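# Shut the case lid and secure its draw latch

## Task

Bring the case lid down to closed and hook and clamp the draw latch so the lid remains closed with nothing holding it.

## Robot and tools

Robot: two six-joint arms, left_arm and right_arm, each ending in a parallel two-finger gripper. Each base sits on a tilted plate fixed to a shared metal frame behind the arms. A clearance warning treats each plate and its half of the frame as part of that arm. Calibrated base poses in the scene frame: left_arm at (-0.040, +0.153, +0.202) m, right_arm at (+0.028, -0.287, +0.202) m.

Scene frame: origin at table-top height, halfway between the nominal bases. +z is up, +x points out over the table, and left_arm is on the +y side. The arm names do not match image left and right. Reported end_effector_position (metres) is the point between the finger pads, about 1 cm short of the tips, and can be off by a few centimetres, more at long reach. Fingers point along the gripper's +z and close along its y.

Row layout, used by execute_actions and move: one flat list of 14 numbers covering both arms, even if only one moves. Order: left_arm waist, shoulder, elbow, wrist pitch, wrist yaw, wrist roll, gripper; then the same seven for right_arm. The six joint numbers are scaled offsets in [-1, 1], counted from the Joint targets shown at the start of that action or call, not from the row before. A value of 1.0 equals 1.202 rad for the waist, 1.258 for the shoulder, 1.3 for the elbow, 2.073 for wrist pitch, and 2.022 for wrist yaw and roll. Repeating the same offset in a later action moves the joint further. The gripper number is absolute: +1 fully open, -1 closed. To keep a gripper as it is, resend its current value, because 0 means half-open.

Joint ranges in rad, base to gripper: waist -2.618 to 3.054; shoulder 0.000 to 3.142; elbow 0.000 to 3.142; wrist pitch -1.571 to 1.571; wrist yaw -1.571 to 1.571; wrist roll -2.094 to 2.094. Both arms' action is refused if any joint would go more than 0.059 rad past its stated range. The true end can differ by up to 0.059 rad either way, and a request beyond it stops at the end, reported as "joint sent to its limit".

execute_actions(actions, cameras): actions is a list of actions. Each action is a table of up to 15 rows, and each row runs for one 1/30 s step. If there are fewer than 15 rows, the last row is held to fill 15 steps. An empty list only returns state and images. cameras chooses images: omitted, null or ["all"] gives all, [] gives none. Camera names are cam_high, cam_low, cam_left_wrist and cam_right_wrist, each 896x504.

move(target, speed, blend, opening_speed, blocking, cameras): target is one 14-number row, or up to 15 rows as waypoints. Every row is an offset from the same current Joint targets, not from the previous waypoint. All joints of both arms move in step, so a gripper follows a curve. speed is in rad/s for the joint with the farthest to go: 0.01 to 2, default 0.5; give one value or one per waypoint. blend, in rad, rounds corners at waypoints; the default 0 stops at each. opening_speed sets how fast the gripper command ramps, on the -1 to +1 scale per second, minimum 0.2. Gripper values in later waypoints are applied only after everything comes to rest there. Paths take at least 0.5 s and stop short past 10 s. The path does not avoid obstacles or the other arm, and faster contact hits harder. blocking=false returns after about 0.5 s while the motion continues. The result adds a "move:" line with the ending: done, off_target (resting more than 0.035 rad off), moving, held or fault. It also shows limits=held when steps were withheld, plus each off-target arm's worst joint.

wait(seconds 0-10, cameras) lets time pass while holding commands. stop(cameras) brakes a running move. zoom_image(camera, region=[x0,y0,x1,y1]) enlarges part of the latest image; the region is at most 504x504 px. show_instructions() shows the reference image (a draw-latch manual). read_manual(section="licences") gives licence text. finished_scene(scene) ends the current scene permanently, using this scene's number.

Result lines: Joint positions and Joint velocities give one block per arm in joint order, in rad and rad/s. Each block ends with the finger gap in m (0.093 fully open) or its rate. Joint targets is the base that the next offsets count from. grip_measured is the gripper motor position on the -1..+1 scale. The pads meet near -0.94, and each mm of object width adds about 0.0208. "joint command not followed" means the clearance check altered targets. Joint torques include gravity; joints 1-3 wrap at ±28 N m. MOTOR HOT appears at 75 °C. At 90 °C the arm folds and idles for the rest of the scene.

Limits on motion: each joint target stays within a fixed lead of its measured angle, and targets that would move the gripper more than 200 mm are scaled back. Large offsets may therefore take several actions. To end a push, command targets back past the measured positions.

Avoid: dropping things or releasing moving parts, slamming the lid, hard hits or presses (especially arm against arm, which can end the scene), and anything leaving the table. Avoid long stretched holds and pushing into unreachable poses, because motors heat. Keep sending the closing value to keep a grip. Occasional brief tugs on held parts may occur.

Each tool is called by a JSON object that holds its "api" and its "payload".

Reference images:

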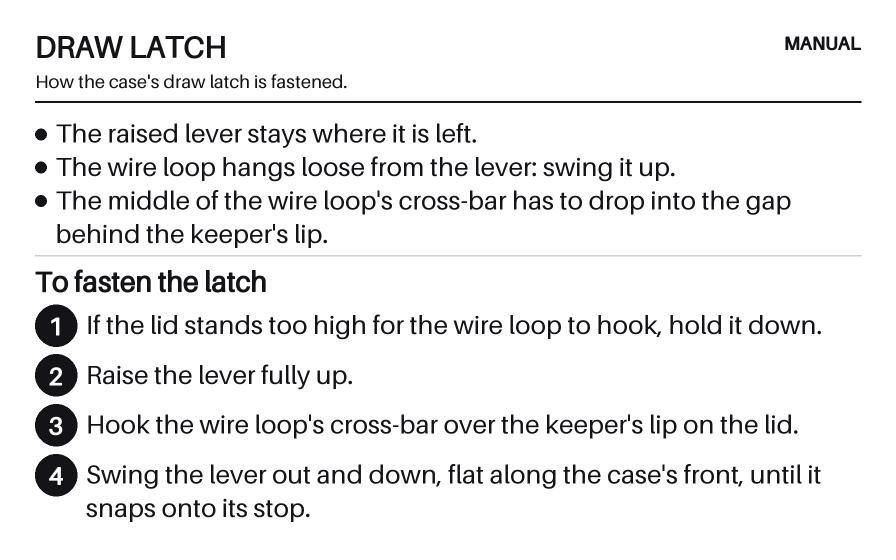

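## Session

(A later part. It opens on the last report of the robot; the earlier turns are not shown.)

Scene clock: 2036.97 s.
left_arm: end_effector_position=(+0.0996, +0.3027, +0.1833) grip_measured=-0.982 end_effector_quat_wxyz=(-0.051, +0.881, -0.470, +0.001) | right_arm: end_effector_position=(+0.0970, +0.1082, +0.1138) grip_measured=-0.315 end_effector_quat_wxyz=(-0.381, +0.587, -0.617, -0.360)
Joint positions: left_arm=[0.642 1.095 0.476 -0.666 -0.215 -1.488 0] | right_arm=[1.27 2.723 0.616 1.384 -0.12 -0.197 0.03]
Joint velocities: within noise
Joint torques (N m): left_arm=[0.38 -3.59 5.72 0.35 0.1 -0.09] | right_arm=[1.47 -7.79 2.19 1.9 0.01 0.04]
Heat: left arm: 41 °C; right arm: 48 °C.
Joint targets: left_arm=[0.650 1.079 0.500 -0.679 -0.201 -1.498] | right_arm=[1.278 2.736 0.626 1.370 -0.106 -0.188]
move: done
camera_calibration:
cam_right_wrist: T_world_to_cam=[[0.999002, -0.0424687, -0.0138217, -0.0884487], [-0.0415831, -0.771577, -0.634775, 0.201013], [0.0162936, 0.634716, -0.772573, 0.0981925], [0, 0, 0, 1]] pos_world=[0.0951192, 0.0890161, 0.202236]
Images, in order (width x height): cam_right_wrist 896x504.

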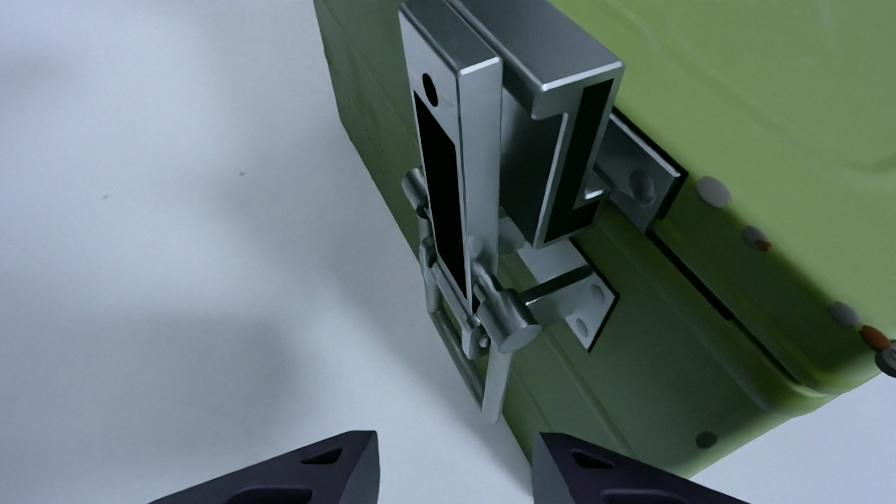

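{"api": "move", "payload": {"target": [0,0,0,0,0,0,-1,0.0067,0.0429,0.0615,-0.0135,0.0032,0.0035,-0.316], "speed": 0.12, "cameras": ["cam_right_wrist"]}}

Scene clock: 2054.13 s.
left_arm: end_effector_position=(+0.0996, +0.3027, +0.1833) grip_measured=-0.982 end_effector_quat_wxyz=(-0.051, +0.881, -0.470, +0.001) | right_arm: end_effector_position=(+0.0951, +0.1216, +0.1010) grip_measured=-0.315 end_effector_quat_wxyz=(-0.377, +0.590, -0.617, -0.360)
Joint positions: left_arm=[0.642 1.095 0.476 -0.666 -0.215 -1.488 0] | right_arm=[1.281 2.776 0.691 1.357 -0.117 -0.191 0.03]
Joint velocities: within noise
Joint torques (N m): left_arm=[0.38 -3.59 5.74 0.35 0.11 -0.1] | right_arm=[1.14 -8.08 2.66 1.88 -0.04 0.08]
Heat: left arm: 41 °C; right arm: 47 °C.
Joint targets: left_arm=[0.650 1.079 0.500 -0.679 -0.201 -1.498] | right_arm=[1.285 2.790 0.706 1.342 -0.100 -0.180]
move: done
camera_calibration:
cam_right_wrist: T_world_to_cam=[[0.999207, -0.0363896, -0.0161393, -0.0866385], [-0.0384238, -0.775656, -0.629985, 0.202906], [0.0104064, 0.630106, -0.776439, 0.0813475], [0, 0, 0, 1]] pos_world=[0.0935197, 0.102975, 0.189591]
Images, in order (width x height): cam_right_wrist 896x504.

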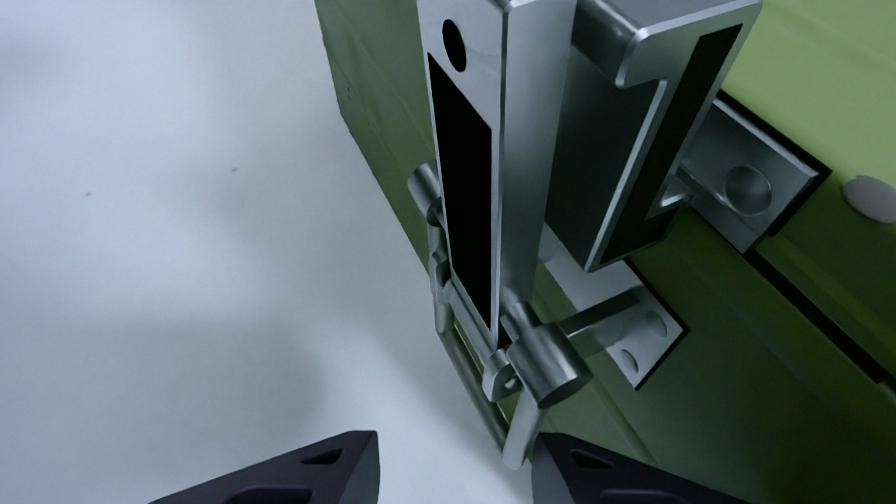

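{"api": "move", "payload": {"target": [0,0,0,0,0,0,-1,0,0,0,0,0,0,-0.774], "opening_speed": 0.4, "cameras": ["cam_right_wrist"]}}

Scene clock: 2116.73 s.
left_arm: end_effector_position=(+0.0996, +0.3027, +0.1833) grip_measured=-0.982 end_effector_quat_wxyz=(-0.051, +0.881, -0.470, +0.001) | right_arm: end_effector_position=(+0.0984, +0.1219, +0.0999) grip_measured=-0.772 end_effector_quat_wxyz=(-0.380, +0.586, -0.623, -0.353)
Joint positions: left_arm=[0.642 1.095 0.476 -0.666 -0.215 -1.488 0] | right_arm=[1.281 2.776 0.695 1.351 -0.097 -0.186 0.008]
Joint velocities: within noise
Joint torques (N m): left_arm=[0.4 -3.6 5.75 0.36 0.11 -0.08] | right_arm=[1.22 -8.1 2.44 2 -0.25 0.01]
Heat: left arm: 41 °C; right arm: 44 °C.
Joint targets: left_arm=[0.650 1.079 0.500 -0.679 -0.201 -1.498] | right_arm=[1.285 2.790 0.706 1.342 -0.100 -0.181]
move: done
camera_calibration:
cam_right_wrist: T_world_to_cam=[[0.998385, -0.0555738, -0.0117887, -0.0880315], [-0.0507369, -0.778887, -0.625108, 0.203643], [0.0255575, 0.624697, -0.780449, 0.0798107], [0, 0, 0, 1]] pos_world=[0.0961818, 0.103866, 0.18855]
Images, in order (width x height): cam_right_wrist 896x504.

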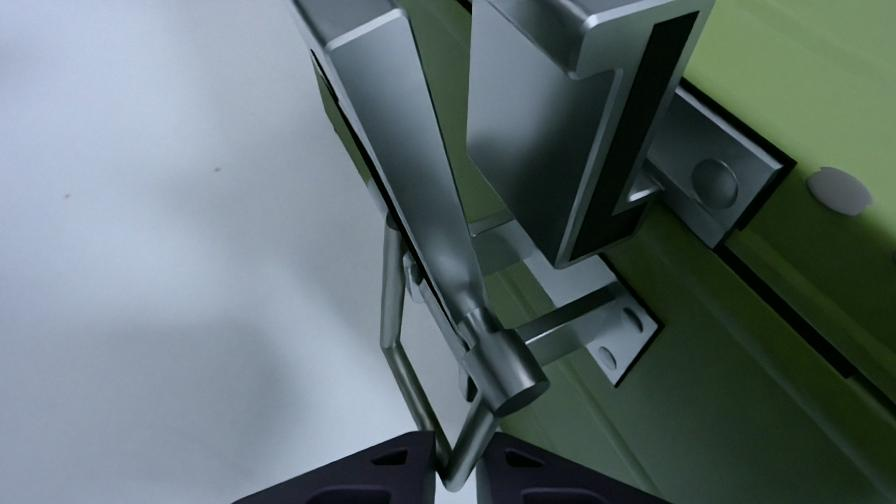

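{"api": "move", "payload": {"target": [[0,0,0,0,0,0,-1,0.0541,-0.0541,-0.0392,0.0068,0.0218,0.2789,-0.774]], "speed": 0.25, "cameras": ["cam_right_wrist"]}}

Scene clock: 2126.23 s.
left_arm: end_effector_position=(+0.0996, +0.3027, +0.1833) grip_measured=-0.982 end_effector_quat_wxyz=(-0.051, +0.881, -0.470, +0.001) | right_arm: end_effector_position=(+0.0798, +0.1155, +0.1014) grip_measured=-0.772 end_effector_quat_wxyz=(+0.267, -0.411, +0.755, +0.435)
Joint positions: left_arm=[0.642 1.095 0.476 -0.666 -0.215 -1.488 0] | right_arm=[1.341 2.76 0.658 1.353 -0.064 0.373 0.008]
Joint velocities: within noise
Joint torques (N m): left_arm=[0.36 -3.62 5.75 0.35 0.11 -0.09] | right_arm=[1.47 -12.49 1.28 2.02 -0.08 0.05]
Heat: left arm: 41 °C; right arm: 44 °C.
Joint targets: left_arm=[0.650 1.079 0.500 -0.679 -0.201 -1.498] | right_arm=[1.350 2.722 0.655 1.356 -0.056 0.383]
move: off_target (right_arm); right_arm: the shoulder is farthest, 0.038 rad from its target
camera_calibration:
cam_right_wrist: T_world_to_cam=[[0.848432, -0.272796, -0.453592, 0.0121317], [-0.496088, -0.708625, -0.501744, 0.213623], [-0.184554, 0.650717, -0.736551, 0.09478], [0, 0, 0, 1]] pos_world=[0.113175, 0.0930132, 0.182497]
Images, in order (width x height): cam_right_wrist 896x504.

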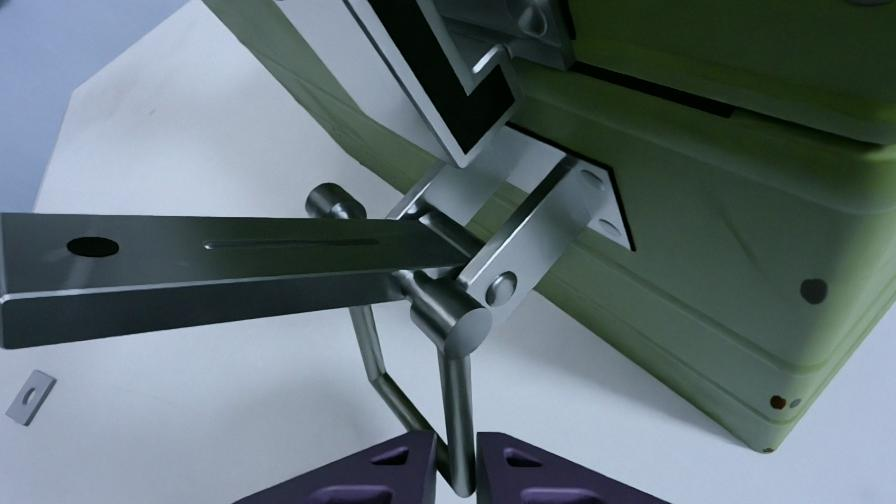

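{"api": "move", "payload": {"target": [[0,0,0,0,0,0,-1,0.0349,-0.0652,-0.0362,-0.0063,0.0148,0.18,-0.774]], "speed": 0.25, "cameras": ["cam_right_wrist"]}}

Scene clock: 2151.40 s.
left_arm: end_effector_position=(+0.0996, +0.3027, +0.1833) grip_measured=-0.982 end_effector_quat_wxyz=(-0.051, +0.881, -0.470, +0.001) | right_arm: end_effector_position=(+0.0669, +0.1093, +0.1151) grip_measured=-0.772 end_effector_quat_wxyz=(+0.183, -0.285, +0.815, +0.470)
Joint positions: left_arm=[0.642 1.095 0.476 -0.666 -0.215 -1.488 0] | right_arm=[1.386 2.683 0.606 1.315 -0.044 0.737 0.008]
Joint velocities: within noise
Joint torques (N m): left_arm=[0.39 -3.59 5.75 0.35 0.11 -0.09] | right_arm=[1.09 -12.77 1.76 2.25 0.09 0.06]
Heat: left arm: 41 °C; right arm: 48 °C.
Joint targets: left_arm=[0.650 1.079 0.500 -0.679 -0.201 -1.498] | right_arm=[1.392 2.640 0.608 1.343 -0.026 0.747]
move: off_target (right_arm); right_arm: the shoulder is farthest, 0.043 rad from its target
camera_calibration:
cam_right_wrist: T_world_to_cam=[[0.628001, -0.384917, -0.676354, 0.0802216], [-0.719975, -0.61726, -0.317217, 0.193388], [-0.295383, 0.68617, -0.66477, 0.101825], [0, 0, 0, 1]] pos_world=[0.118933, 0.0803794, 0.183295]
Images, in order (width x height): cam_right_wrist 896x504.

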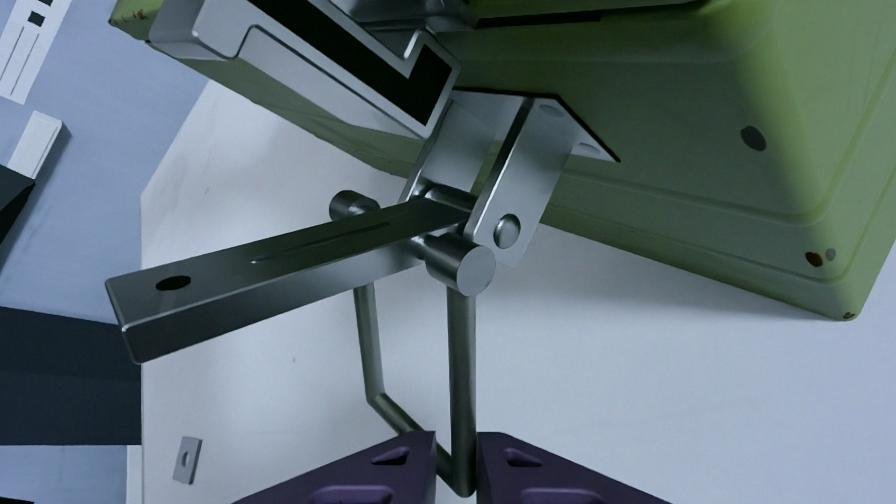

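{"api": "move", "payload": {"target": [[0,0,0,0,0,0,-1,0.015,-0.0747,-0.0338,-0.0294,0.0079,0.227,-0.774]], "speed": 0.25, "cameras": ["cam_right_wrist"]}}

Scene clock: 2160.40 s.
left_arm: end_effector_position=(+0.0996, +0.3027, +0.1833) grip_measured=-0.982 end_effector_quat_wxyz=(-0.051, +0.881, -0.470, +0.001) | right_arm: end_effector_position=(+0.0634, +0.1059, +0.1348) grip_measured=-0.773 end_effector_quat_wxyz=(+0.074, -0.097, +0.857, +0.500)
Joint positions: left_arm=[0.642 1.095 0.476 -0.666 -0.215 -1.488 0] | right_arm=[1.405 2.585 0.562 1.263 -0.031 1.196 0.008]
Joint velocities: within noise
Joint torques (N m): left_arm=[0.36 -3.58 5.76 0.35 0.11 -0.09] | right_arm=[1.14 -12.04 1.88 2.15 0.07 0.04]
Heat: left arm: 41 °C; right arm: 50 °C.
Joint targets: left_arm=[0.650 1.079 0.500 -0.679 -0.201 -1.498] | right_arm=[1.411 2.546 0.564 1.282 -0.010 1.206]
move: off_target (right_arm); right_arm: the shoulder is farthest, 0.039 rad from its target
camera_calibration:
cam_right_wrist: T_world_to_cam=[[0.231067, -0.468668, -0.852619, 0.152264], [-0.900503, -0.434822, -0.00503062, 0.145102], [-0.368379, 0.768948, -0.522509, 0.0928701], [0, 0, 0, 1]] pos_world=[0.129693, 0.0630424, 0.179078]
Images, in order (width x height): cam_right_wrist 896x504.

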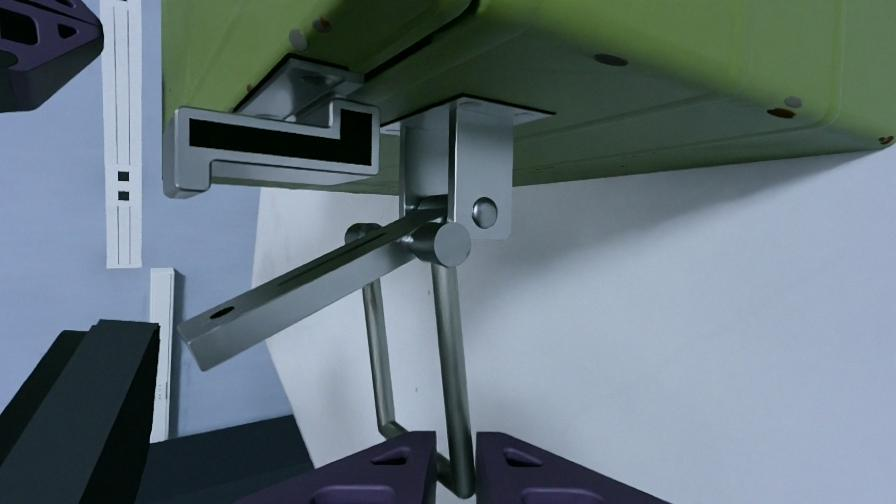

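{"api": "move", "payload": {"target": [[0,0,0,0,0,0,-1,-0.0067,-0.0676,-0.0077,-0.0362,-0.0025,0.2285,-0.774]], "speed": 0.25, "cameras": ["cam_right_wrist"]}}

Scene clock: 2170.70 s.
left_arm: end_effector_position=(+0.0996, +0.3027, +0.1833) grip_measured=-0.982 end_effector_quat_wxyz=(-0.051, +0.881, -0.470, +0.001) | right_arm: end_effector_position=(+0.0684, +0.1110, +0.1557) grip_measured=-0.773 end_effector_quat_wxyz=(-0.035, +0.106, +0.852, +0.512)
Joint positions: left_arm=[0.642 1.095 0.476 -0.666 -0.215 -1.488 0] | right_arm=[1.405 2.497 0.556 1.201 -0.015 1.659 0.008]
Joint velocities: within noise
Joint torques (N m): left_arm=[0.39 -3.58 5.75 0.35 0.1 -0.09] | right_arm=[0.38 -11.67 2.19 2.06 -0.08 -0.01]
Heat: left arm: 41 °C; right arm: 50 °C.
Joint targets: left_arm=[0.650 1.079 0.500 -0.679 -0.201 -1.498] | right_arm=[1.402 2.461 0.554 1.207 -0.015 1.668]
move: off_target (right_arm); right_arm: the shoulder is farthest, 0.036 rad from its target
camera_calibration:
cam_right_wrist: T_world_to_cam=[[-0.225748, -0.438527, -0.869903, 0.201909], [-0.910886, -0.221614, 0.348101, 0.0740089], [-0.345434, 0.870966, -0.349419, 0.0618715], [0, 0, 0, 1]] pos_world=[0.134367, 0.051056, 0.171498]
Images, in order (width x height): cam_right_wrist 896x504.

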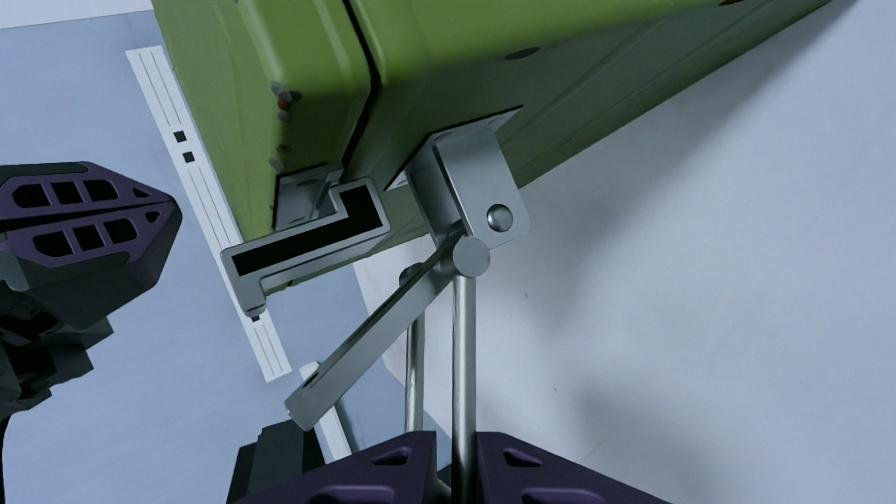

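{"api": "move", "payload": {"target": [[0,0,0,0,0,0,-1,-0.0225,-0.054,0.0085,-0.0386,-0.0099,0.179,-0.774]], "speed": 0.25, "cameras": ["cam_right_wrist"]}}

Scene clock: 2184.27 s.
left_arm: end_effector_position=(+0.0996, +0.3027, +0.1833) grip_measured=-0.982 end_effector_quat_wxyz=(-0.051, +0.881, -0.470, +0.001) | right_arm: end_effector_position=(+0.0778, +0.1131, +0.1697) grip_measured=-0.773 end_effector_quat_wxyz=(-0.126, +0.266, +0.815, +0.499)
Joint positions: left_arm=[0.642 1.095 0.476 -0.666 -0.215 -1.488 0] | right_arm=[1.382 2.426 0.556 1.134 -0.02 2.021 0.008]
Joint velocities: within noise
Joint torques (N m): left_arm=[0.39 -3.62 5.74 0.36 0.11 -0.09] | right_arm=[-0.13 -11.36 3.4 1.92 -0.26 0.03]
Heat: left arm: 41 °C; right arm: 51 °C.
Joint targets: left_arm=[0.650 1.079 0.500 -0.679 -0.201 -1.498] | right_arm=[1.375 2.393 0.565 1.127 -0.035 2.030]
move: done
camera_calibration:
cam_right_wrist: T_world_to_cam=[[-0.567254, -0.344378, -0.748082, 0.212345], [-0.778634, -0.0715963, 0.623381, 0.00419432], [-0.268238, 0.936097, -0.227531, 0.0341459], [0, 0, 0, 1]] pos_world=[0.132878, 0.0414632, 0.164006]
Images, in order (width x height): cam_right_wrist 896x504.

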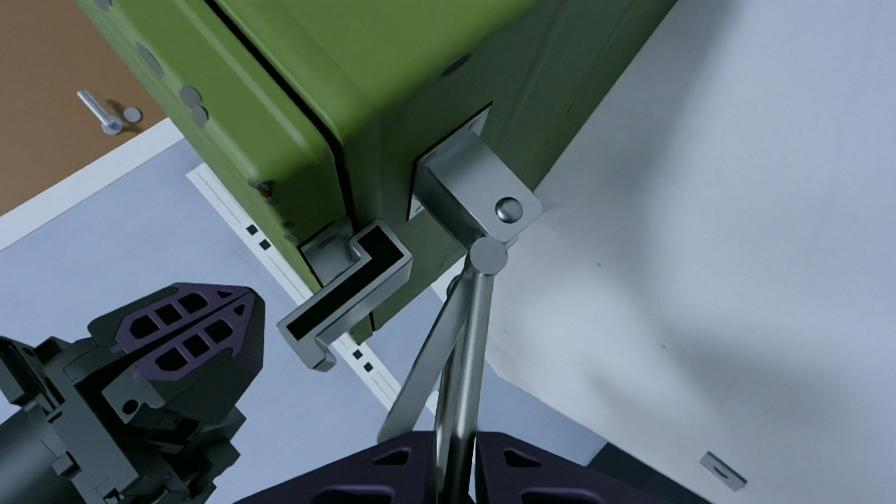

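{"api": "move", "payload": {"target": [[0,0,0,0,0,0,-1,-0.0333,-0.0167,0.0023,-0.0121,-0.0129,0,-0.774]], "speed": 0.15, "cameras": ["cam_right_wrist"]}}

Scene clock: 2254.40 s.
left_arm: end_effector_position=(+0.0996, +0.3027, +0.1833) grip_measured=-0.982 end_effector_quat_wxyz=(-0.051, +0.881, -0.470, +0.001) | right_arm: end_effector_position=(+0.0846, +0.1128, +0.1738) grip_measured=-0.772 end_effector_quat_wxyz=(-0.140, +0.272, +0.812, +0.497)
Joint positions: left_arm=[0.642 1.095 0.476 -0.666 -0.215 -1.488 0] | right_arm=[1.347 2.405 0.556 1.114 -0.064 2.024 0.008]
Joint velocities: within noise
Joint torques (N m): left_arm=[0.36 -3.62 5.72 0.35 0.1 -0.09] | right_arm=[-0.14 -11.23 3.73 1.87 -0.11 0.01]
Heat: left arm: 41 °C; right arm: 50 °C.
Joint targets: left_arm=[0.650 1.079 0.500 -0.679 -0.201 -1.498] | right_arm=[1.335 2.372 0.568 1.102 -0.061 2.030]
move: done
camera_calibration:
cam_right_wrist: T_world_to_cam=[[-0.589603, -0.341101, -0.732132, 0.217874], [-0.758631, -0.0772348, 0.646927, 0.00176849], [-0.277214, 0.936848, -0.213232, 0.0353636], [0, 0, 0, 1]] pos_world=[0.139604, 0.0413235, 0.16591]
Images, in order (width x height): cam_right_wrist 896x504.

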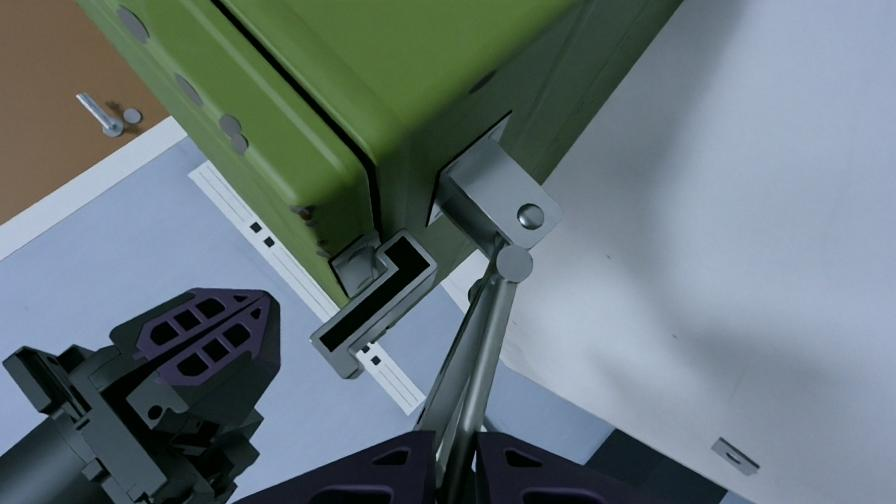

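{"api": "move", "payload": {"target": [[0,0,0,0,0,0,-1,-0.0158,-0.031,0.0115,-0.0265,-0.0069,0,-0.316]], "speed": 0.1, "opening_speed": 0.7, "cameras": ["cam_right_wrist"]}}

Scene clock: 2278.23 s.
left_arm: end_effector_position=(+0.0996, +0.3027, +0.1833) grip_measured=-0.982 end_effector_quat_wxyz=(-0.051, +0.881, -0.470, +0.001) | right_arm: end_effector_position=(+0.0949, +0.1143, +0.1809) grip_measured=-0.317 end_effector_quat_wxyz=(-0.137, +0.283, +0.810, +0.495)
Joint positions: left_arm=[0.642 1.095 0.476 -0.666 -0.215 -1.488 0] | right_arm=[1.324 2.364 0.566 1.059 -0.064 2.024 0.03]
Joint velocities: within noise
Joint torques (N m): left_arm=[0.4 -3.58 5.75 0.35 0.11 -0.07] | right_arm=[0.14 -10.99 4.26 1.88 -0.31 -0.01]
Heat: left arm: 41 °C; right arm: 48 °C.
Joint targets: left_arm=[0.650 1.079 0.500 -0.679 -0.201 -1.498] | right_arm=[1.316 2.333 0.583 1.047 -0.075 2.030]
move: done
camera_calibration:
cam_right_wrist: T_world_to_cam=[[-0.601739, -0.331259, -0.726759, 0.228704], [-0.755949, -0.0574689, 0.652103, 0.00160642], [-0.257781, 0.941788, -0.215834, 0.0363646], [0, 0, 0, 1]] pos_world=[0.148208, 0.0416047, 0.173014]
Images, in order (width x height): cam_right_wrist 896x504.

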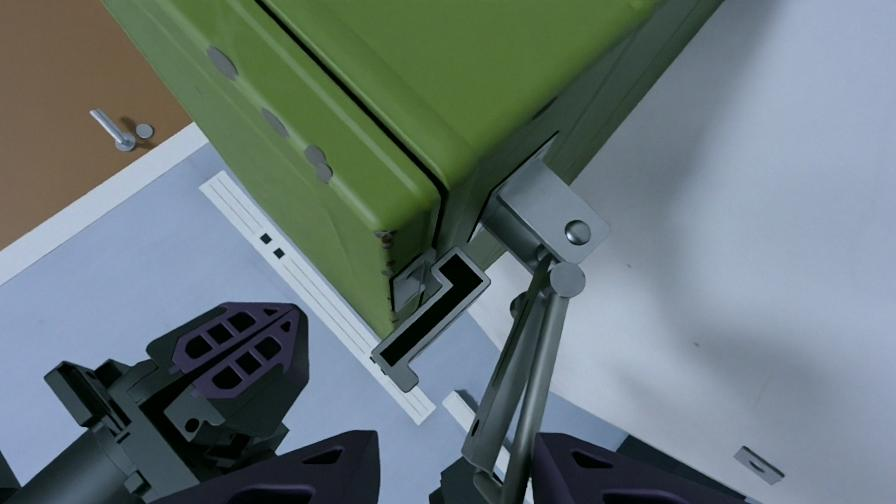

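{"api": "move", "payload": {"target": [[0,0,0,0,0,0,-1,-0.0358,-0.0143,0.0323,-0.0304,-0.0158,0,-0.316]], "speed": 0.12, "cameras": ["cam_right_wrist"]}}

Scene clock: 2289.50 s.
left_arm: end_effector_position=(+0.0996, +0.3027, +0.1833) grip_measured=-0.982 end_effector_quat_wxyz=(-0.051, +0.881, -0.470, +0.001) | right_arm: end_effector_position=(+0.1097, +0.1215, +0.1857) grip_measured=-0.317 end_effector_quat_wxyz=(-0.143, +0.296, +0.805, +0.493)
Joint positions: left_arm=[0.642 1.095 0.476 -0.666 -0.215 -1.488 0] | right_arm=[1.28 2.347 0.607 0.998 -0.093 2.024 0.03]
Joint velocities: within noise
Joint torques (N m): left_arm=[0.39 -3.6 5.75 0.35 0.1 -0.08] | right_arm=[0.23 -11.34 4.83 1.8 -0.28 -0.01]
Heat: left arm: 41 °C; right arm: 50 °C.
Joint targets: left_arm=[0.650 1.079 0.500 -0.679 -0.201 -1.498] | right_arm=[1.273 2.315 0.625 0.984 -0.107 2.030]
move: done
camera_calibration:
cam_right_wrist: T_world_to_cam=[[-0.624789, -0.320513, -0.711976, 0.242009], [-0.740575, -0.0456213, 0.670423, 0.00356117], [-0.247361, 0.946145, -0.20886, 0.0315104], [0, 0, 0, 1]] pos_world=[0.161636, 0.0479159, 0.176498]
Images, in order (width x height): cam_right_wrist 896x504.

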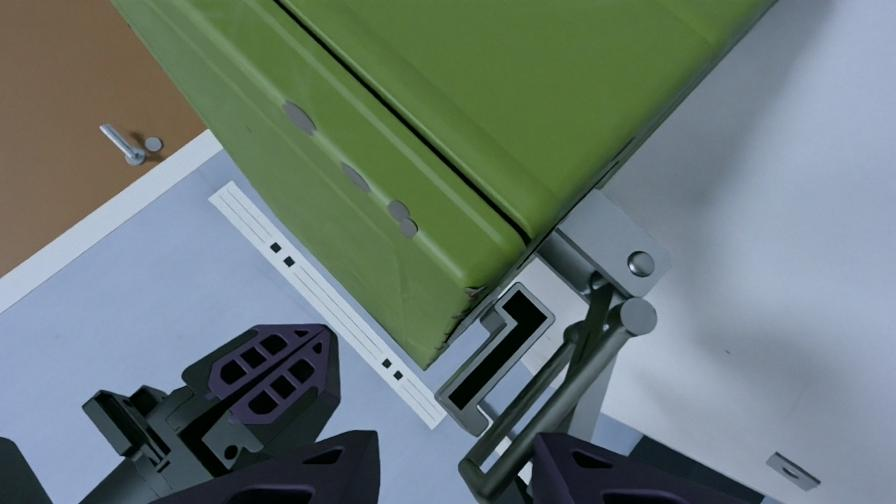

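{"api": "move", "payload": {"target": [[0,0,0,0,0,0,-1,-0.0374,0.0278,0.0385,-0.0116,-0.0166,0,-0.316]], "speed": 0.1, "cameras": ["cam_right_wrist"]}}

Scene clock: 2303.03 s.
left_arm: end_effector_position=(+0.0996, +0.3027, +0.1833) grip_measured=-0.982 end_effector_quat_wxyz=(-0.051, +0.881, -0.470, +0.001) | right_arm: end_effector_position=(+0.1270, +0.1324, +0.1937) grip_measured=-0.317 end_effector_quat_wxyz=(-0.150, +0.306, +0.794, +0.503)
Joint positions: left_arm=[0.642 1.095 0.476 -0.666 -0.215 -1.488 0] | right_arm=[1.235 2.347 0.658 0.971 -0.126 2.024 0.03]
Joint velocities: within noise
Joint torques (N m): left_arm=[0.36 -3.63 5.75 0.35 0.11 -0.09] | right_arm=[0.31 -8.46 5.04 1.82 -0.34 -0.01]
Heat: left arm: 41 °C; right arm: 51 °C.
Joint targets: left_arm=[0.650 1.079 0.500 -0.679 -0.201 -1.498] | right_arm=[1.228 2.350 0.675 0.960 -0.140 2.030]
move: done
camera_calibration:
cam_right_wrist: T_world_to_cam=[[-0.64408, -0.289903, -0.707896, 0.259578], [-0.72799, -0.0519065, 0.68362, 0.00817831], [-0.234928, 0.955647, -0.177615, 0.0181938], [0, 0, 0, 1]] pos_world=[0.177417, 0.0582902, 0.181395]
Images, in order (width x height): cam_right_wrist 896x504.

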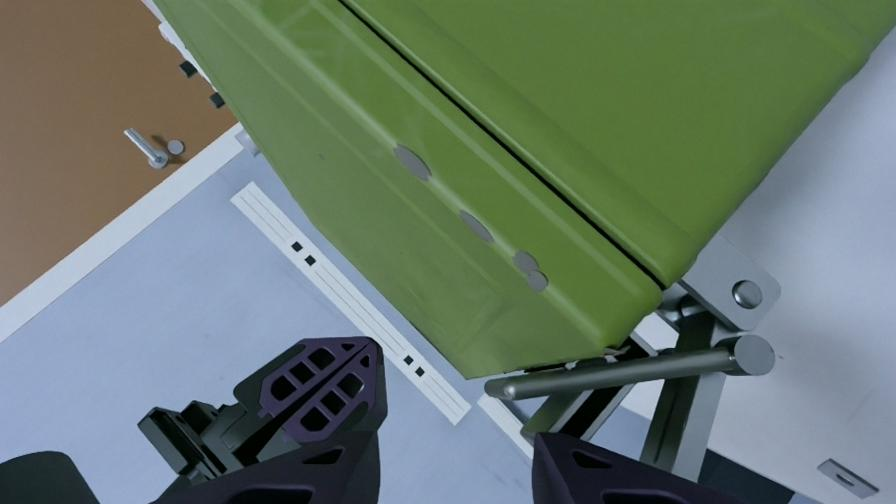

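{"api": "zoom_image", "payload": {"camera": "cam_right_wrist", "region": [440, 240, 800, 504]}}

Scaled by 1.400 from the camera's 896x504 image, which has a finer 1280x720 frame.

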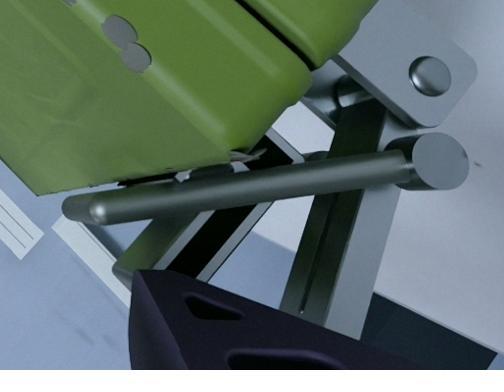

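{"api": "move", "payload": {"target": [[0,0,0,0,0,0,-1,-0.0133,-0.0874,-0.1046,-0.0024,-0.0069,0,-0.316],[0,0,0,0,0,0,-1,-0.0324,-0.2099,-0.1962,-0.0203,-0.0148,0,-0.316],[0,0,0,0,0,0,-1,-0.0366,-0.1574,-0.1985,0.0024,-0.0539,-0.3734,-1]], "speed": [0.15,0.3,0.5], "blend": 0.02, "cameras": ["cam_right_wrist"]}}

Scene clock: 2362.40 s.
left_arm: end_effector_position=(+0.0996, +0.3027, +0.1833) grip_measured=-0.982 end_effector_quat_wxyz=(-0.051, +0.881, -0.470, +0.001) | right_arm: end_effector_position=(+0.1088, +0.0731, +0.2073) grip_measured=-0.973 end_effector_quat_wxyz=(-0.005, -0.009, +0.857, +0.515)
Joint positions: left_arm=[0.642 1.095 0.476 -0.666 -0.215 -1.488 0] | right_arm=[1.192 2.141 0.427 0.947 -0.236 1.283 0]
Joint velocities: within noise
Joint torques (N m): left_arm=[0.4 -3.63 5.76 0.35 0.11 -0.09] | right_arm=[0.09 -5.83 2.47 2.19 -0.38 -0.16]
Heat: left arm: 42 °C; right arm: 47 °C.
Joint targets: left_arm=[0.650 1.079 0.500 -0.679 -0.201 -1.498] | right_arm=[1.184 2.152 0.417 0.965 -0.249 1.275]
move: done
camera_calibration:
cam_right_wrist: T_world_to_cam=[[-0.000996742, -0.454881, -0.890552, 0.220244], [-0.908179, -0.372357, 0.191211, 0.127676], [-0.418581, 0.808971, -0.412742, 0.152408], [0, 0, 0, 1]] pos_world=[0.179968, 0.0244321, 0.234631]
Images, in order (width x height): cam_right_wrist 896x504.

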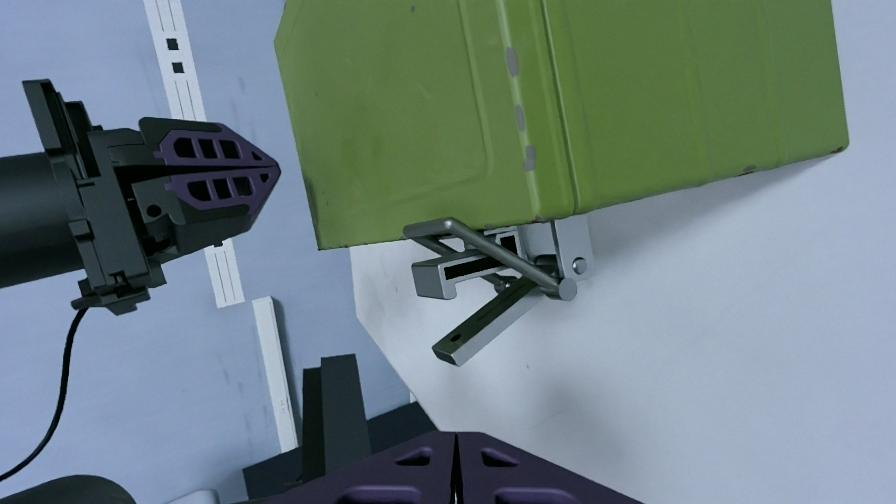

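{"api": "move", "payload": {"target": [[0,0,0,0,0,0,-1,0.1323,0.12,0.1646,-0.0212,0.0529,0.0544,-1]], "speed": 0.3, "cameras": ["cam_right_wrist"]}}

Scene clock: 2367.37 s.
left_arm: end_effector_position=(+0.0996, +0.3027, +0.1833) grip_measured=-0.982 end_effector_quat_wxyz=(-0.051, +0.881, -0.470, +0.001) | right_arm: end_effector_position=(+0.0776, +0.1279, +0.2024) grip_measured=-0.973 end_effector_quat_wxyz=(-0.013, -0.020, +0.854, +0.520)
Joint positions: left_arm=[0.642 1.095 0.476 -0.666 -0.215 -1.488 0] | right_arm=[1.339 2.29 0.613 0.935 -0.157 1.376 0]
Joint velocities: within noise
Joint torques (N m): left_arm=[0.38 -3.6 5.75 0.35 0.11 -0.08] | right_arm=[1.02 -7.05 5.16 1.86 -0.05 0.01]
Heat: left arm: 42 °C; right arm: 46 °C.
Joint targets: left_arm=[0.650 1.079 0.500 -0.679 -0.201 -1.498] | right_arm=[1.343 2.303 0.631 0.921 -0.142 1.385]
move: done
camera_calibration:
cam_right_wrist: T_world_to_cam=[[0.00928588, -0.444739, -0.895612, 0.23972], [-0.896688, -0.400106, 0.189385, 0.123734], [-0.442566, 0.801326, -0.402507, 0.0938461], [0, 0, 0, 1]] pos_world=[0.150258, 0.0809183, 0.229037]
Images, in order (width x height): cam_right_wrist 896x504.

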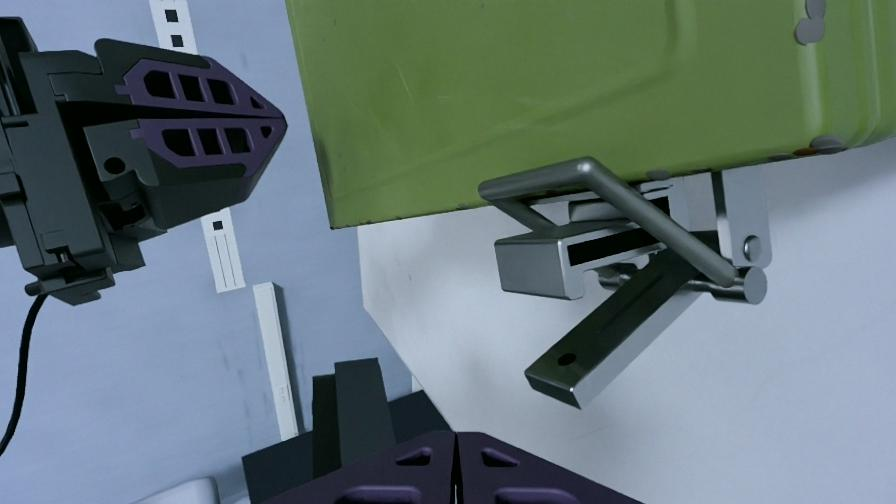

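{"api": "move", "payload": {"target": [[0,0,0,0,0,0,-1,-0.0042,0.0906,0.0069,0.0543,-0.001,0,-1],[0,0,0,0,0,0,-1,0.0017,0.1701,0.0108,0.1013,0.0013,0,-1]], "speed": 0.12, "blend": 0.03, "cameras": ["cam_right_wrist"]}}

Scene clock: 2391.77 s.
left_arm: end_effector_position=(+0.0996, +0.3027, +0.1833) grip_measured=-0.982 end_effector_quat_wxyz=(-0.051, +0.881, -0.470, +0.001) | right_arm: end_effector_position=(+0.0725, +0.1248, +0.1528) grip_measured=-0.973 end_effector_quat_wxyz=(-0.015, -0.019, +0.860, +0.510)
Joint positions: left_arm=[0.642 1.095 0.476 -0.666 -0.215 -1.488 0] | right_arm=[1.339 2.504 0.629 1.11 -0.154 1.377 0]
Joint velocities: within noise
Joint torques (N m): left_arm=[0.43 -3.6 5.76 0.36 0.11 -0.08] | right_arm=[1.2 -7.72 3.96 2.15 -0.04 0.02]
Heat: left arm: 42 °C; right arm: 45 °C.
Joint targets: left_arm=[0.650 1.079 0.500 -0.679 -0.201 -1.498] | right_arm=[1.345 2.517 0.645 1.131 -0.139 1.385]
move: done
camera_calibration:
cam_right_wrist: T_world_to_cam=[[0.00551054, -0.46587, -0.884836, 0.195216], [-0.896258, -0.394736, 0.202248, 0.12464], [-0.443498, 0.791927, -0.419715, 0.0779223], [0, 0, 0, 1]] pos_world=[0.145192, 0.0784365, 0.180231]
Images, in order (width x height): cam_right_wrist 896x504.

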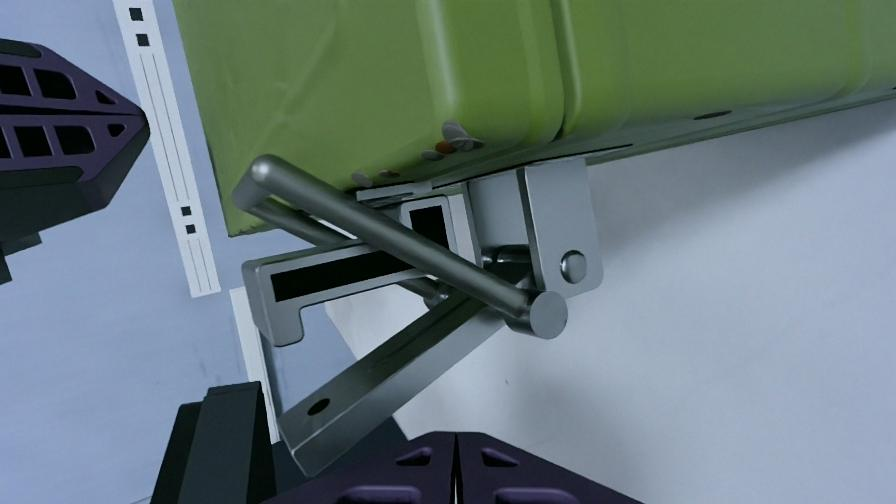

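{"api": "move", "payload": {"target": [[0,0,0,0,0,0,-1,-0.0116,-0.1963,0.0077,-0.1259,-0.0015,0,-1],[0,0,0,0,0,0,-1,-0.0428,-0.1968,0.022,-0.1397,-0.0149,-0.0124,-1],[0,0,0,0,0,0,-1,-0.0424,-0.1567,0.0175,-0.1124,-0.0148,-0.0124,-1]], "speed": [0.3,0.2,0.1], "blend": 0.015, "cameras": ["cam_right_wrist"]}}

Scene clock: 2440.20 s.
left_arm: end_effector_position=(+0.0996, +0.3027, +0.1833) grip_measured=-0.982 end_effector_quat_wxyz=(-0.051, +0.881, -0.470, +0.001) | right_arm: end_effector_position=(+0.0940, +0.1312, +0.1940) grip_measured=-0.973 end_effector_quat_wxyz=(-0.009, -0.004, +0.863, +0.506)
Joint positions: left_arm=[0.642 1.095 0.476 -0.666 -0.215 -1.488 0] | right_arm=[1.299 2.307 0.654 0.879 -0.155 1.368 0]
Joint velocities: within noise
Joint torques (N m): left_arm=[0.38 -3.59 5.75 0.36 0.11 -0.08] | right_arm=[0.29 -7.34 4.9 2.12 -0.34 -0.14]
Heat: left arm: 42 °C; right arm: 44 °C.
Joint targets: left_arm=[0.650 1.079 0.500 -0.679 -0.201 -1.498] | right_arm=[1.295 2.320 0.668 0.898 -0.169 1.360]
move: done
camera_calibration:
cam_right_wrist: T_world_to_cam=[[-0.0138579, -0.475234, -0.87975, 0.236619], [-0.907052, -0.364287, 0.211073, 0.133382], [-0.42079, 0.800904, -0.426014, 0.0976474], [0, 0, 0, 1]] pos_world=[0.165353, 0.0828324, 0.221611]
Images, in order (width x height): cam_right_wrist 896x504.

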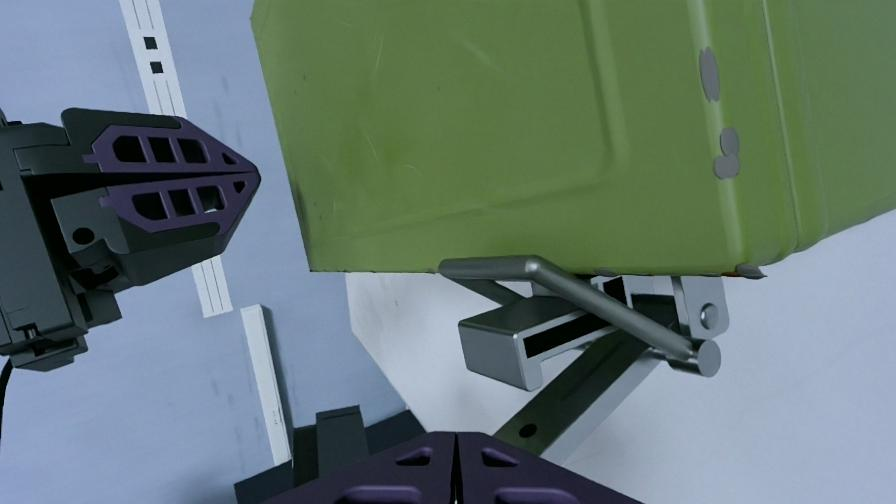

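{"api": "move", "payload": {"target": [[0,0,0,0,0,0,-1,0.0208,0.0207,-0.0154,0.0265,0.0089,0.005,-1],[0,0,0,0,0,0,-1,0.0324,0.0548,-0.0246,0.054,0.0134,0.0124,-1]], "speed": 0.1, "blend": 0.015, "cameras": ["cam_right_wrist"]}}

Scene clock: 2449.10 s.
left_arm: end_effector_position=(+0.0996, +0.3027, +0.1833) grip_measured=-0.982 end_effector_quat_wxyz=(-0.051, +0.881, -0.470, +0.001) | right_arm: end_effector_position=(+0.0836, +0.1344, +0.1877) grip_measured=-0.973 end_effector_quat_wxyz=(-0.009, -0.013, +0.852, +0.523)
Joint positions: left_arm=[0.642 1.095 0.476 -0.666 -0.215 -1.488 0] | right_arm=[1.325 2.374 0.643 0.997 -0.154 1.376 0]
Joint velocities: within noise
Joint torques (N m): left_arm=[0.35 -3.58 5.81 0.35 0.11 -0.08] | right_arm=[1.4 -7.19 2.85 2.12 -0.06 0.01]
Heat: left arm: 42 °C; right arm: 44 °C.
Joint targets: left_arm=[0.650 1.079 0.500 -0.679 -0.201 -1.498] | right_arm=[1.333 2.388 0.636 1.010 -0.142 1.385]
move: done
camera_calibration:
cam_right_wrist: T_world_to_cam=[[0.00129625, -0.439618, -0.898184, 0.229847], [-0.903117, -0.386188, 0.187717, 0.133418], [-0.429392, 0.810922, -0.397527, 0.0820374], [0, 0, 0, 1]] pos_world=[0.15542, 0.0860433, 0.214012]
Images, in order (width x height): cam_right_wrist 896x504.

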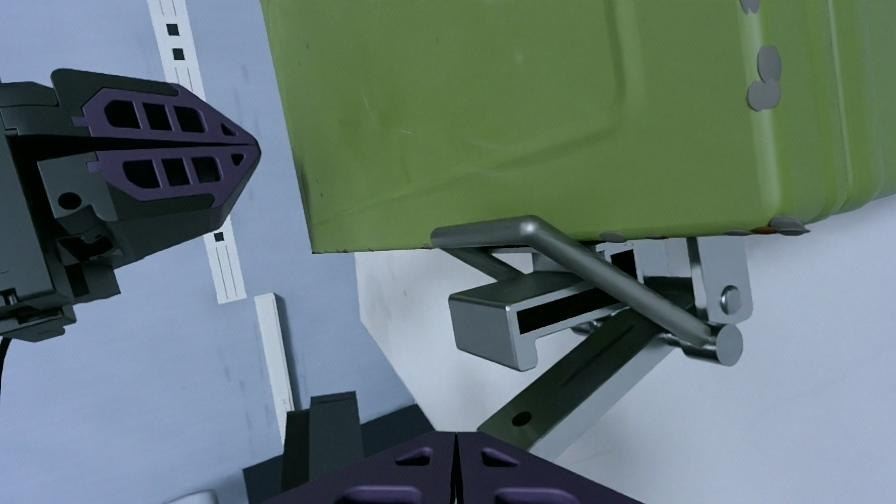

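{"api": "move", "payload": {"target": [[0,0,0,0,0,0,-1,0.0058,0.0548,-0.0062,0.0292,0.003,0,-1]], "speed": 0.1, "cameras": ["cam_right_wrist"]}}

Scene clock: 2458.40 s.
left_arm: end_effector_position=(+0.0996, +0.3027, +0.1833) grip_measured=-0.982 end_effector_quat_wxyz=(-0.051, +0.881, -0.470, +0.001) | right_arm: end_effector_position=(+0.0855, +0.1363, +0.1880) grip_measured=-0.973 end_effector_quat_wxyz=(+0.004, -0.010, +0.838, +0.546)
Joint positions: left_arm=[0.642 1.095 0.476 -0.666 -0.215 -1.488 0] | right_arm=[1.328 2.425 0.629 1.122 -0.138 1.376 0]
Joint velocities: within noise
Joint torques (N m): left_arm=[0.39 -3.56 5.76 0.35 0.1 -0.09] | right_arm=[1.85 -5.72 2.81 1.51 -0.15 0.05]
Heat: left arm: 42 °C; right arm: 44 °C.
Joint targets: left_arm=[0.650 1.079 0.500 -0.679 -0.201 -1.498] | right_arm=[1.340 2.457 0.627 1.070 -0.136 1.385]
move: off_target (right_arm); right_arm: the wrist pitch is farthest, 0.051 rad from its target
camera_calibration:
cam_right_wrist: T_world_to_cam=[[0.0103701, -0.388932, -0.921208, 0.227619], [-0.912993, -0.379431, 0.149917, 0.142899], [-0.407843, 0.839502, -0.359027, 0.0684733], [0, 0, 0, 1]] pos_world=[0.156031, 0.0852651, 0.212846]
Images, in order (width x height): cam_right_wrist 896x504.

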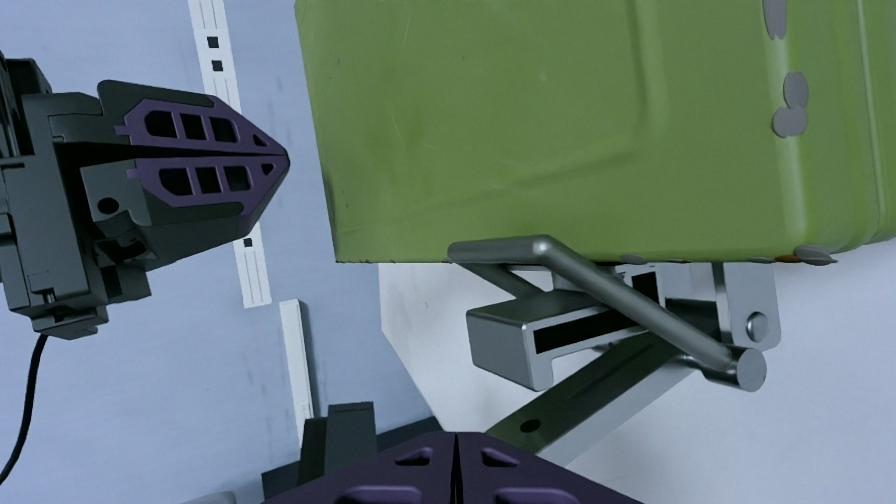

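{"api": "move", "payload": {"target": [[0,0,0,0,0,0,-1,-0.0582,-0.244,-0.0977,-0.1061,-0.0119,-0.042,-1],[0,0,0,0,0,0,-1,0.0333,-0.2838,0.4408,-0.6609,0.0673,-0.1409,-1]], "speed": [0.4,0.8], "blend": 0.05, "cameras": ["cam_right_wrist"]}}

Scene clock: 2494.53 s.
left_arm: end_effector_position=(+0.0996, +0.3027, +0.1833) grip_measured=-0.982 end_effector_quat_wxyz=(-0.051, +0.881, -0.470, +0.001) | right_arm: end_effector_position=(+0.0934, +0.1393, +0.2496) grip_measured=-0.973 end_effector_quat_wxyz=(+0.036, -0.139, +0.947, +0.286)
Joint positions: left_arm=[0.642 1.095 0.476 -0.666 -0.215 -1.488 0] | right_arm=[1.374 2.129 1.178 -0.285 -0.014 1.109 0]
Joint velocities: within noise
Joint torques (N m): left_arm=[0.36 -3.58 5.74 0.35 0.11 -0.08] | right_arm=[1.32 -12.04 8.12 1.23 0.02 -0.14]
Heat: left arm: 42 °C; right arm: 42 °C.
Joint targets: left_arm=[0.650 1.079 0.500 -0.679 -0.201 -1.498] | right_arm=[1.380 2.100 1.201 -0.300 0.000 1.100]
move: done
camera_calibration:
cam_right_wrist: T_world_to_cam=[[0.274225, -0.792018, -0.545444, 0.223165], [-0.874056, -0.4418, 0.202085, 0.134017], [-0.401032, 0.421332, -0.81342, 0.262344], [0, 0, 0, 1]] pos_world=[0.16115, 0.125426, 0.308037]
Images, in order (width x height): cam_right_wrist 896x504.

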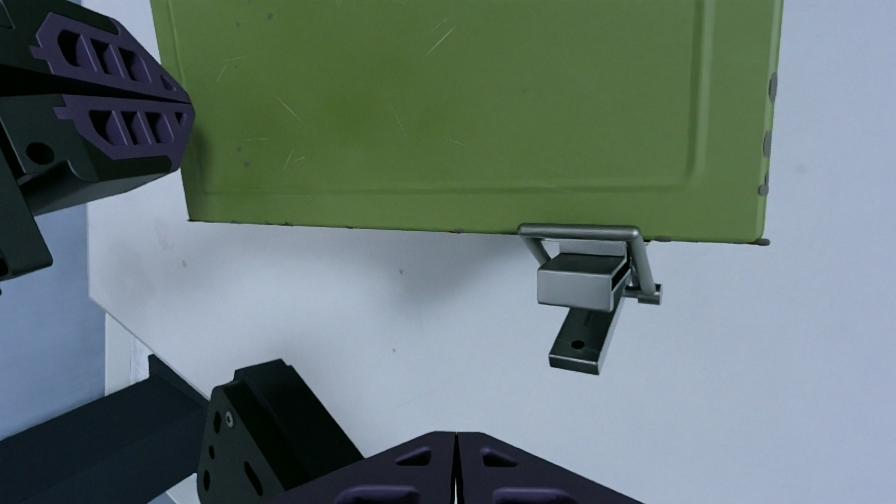

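{"api": "move", "payload": {"target": [[0,0,0,0,0,0,-1,0.03,0.3911,0.5046,-0.3767,0.0401,-0.049,0]], "speed": 0.5, "cameras": ["cam_right_wrist"]}}

Scene clock: 2500.73 s.
left_arm: end_effector_position=(+0.0996, +0.3027, +0.1833) grip_measured=-0.982 end_effector_quat_wxyz=(-0.051, +0.881, -0.470, +0.001) | right_arm: end_effector_position=(+0.0863, +0.1275, +0.1985) grip_measured=-0.001 end_effector_quat_wxyz=(-0.007, -0.222, +0.975, +0.004)
Joint positions: left_arm=[0.642 1.095 0.476 -0.666 -0.215 -1.488 0] | right_arm=[1.409 2.578 1.83 -1.064 0.067 1.01 0.045]
Joint velocities: within noise
Joint torques (N m): left_arm=[0.36 -3.58 5.74 0.36 0.11 -0.08] | right_arm=[1.57 -10.97 7.84 0.08 0.11 -0.1]
Heat: left arm: 42 °C; right arm: 43 °C.
Joint targets: left_arm=[0.650 1.079 0.500 -0.679 -0.201 -1.498] | right_arm=[1.416 2.593 1.857 -1.080 0.081 1.001]
move: done
camera_calibration:
cam_right_wrist: T_world_to_cam=[[0.42291, -0.905795, -0.026123, 0.0865036], [-0.819947, -0.394783, 0.414527, 0.0801257], [-0.385789, -0.153888, -0.909662, 0.314017], [0, 0, 0, 1]] pos_world=[0.15026, 0.15831, 0.254695]
Images, in order (width x height): cam_right_wrist 896x504.

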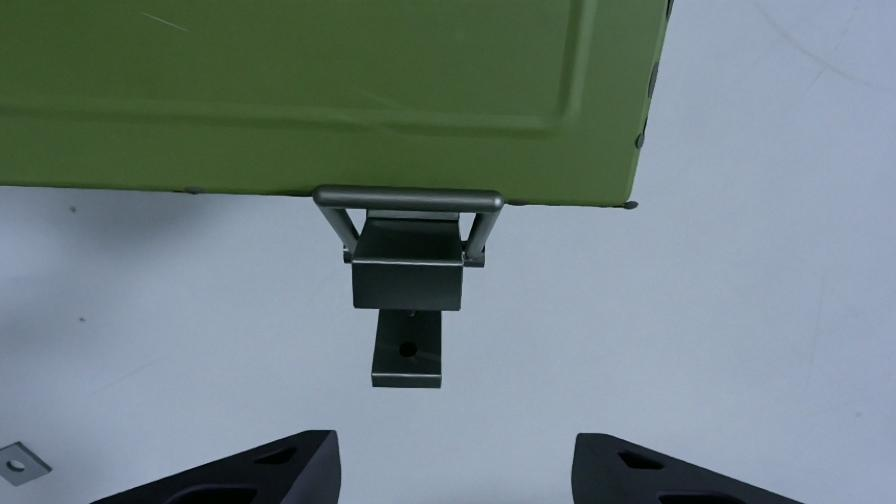

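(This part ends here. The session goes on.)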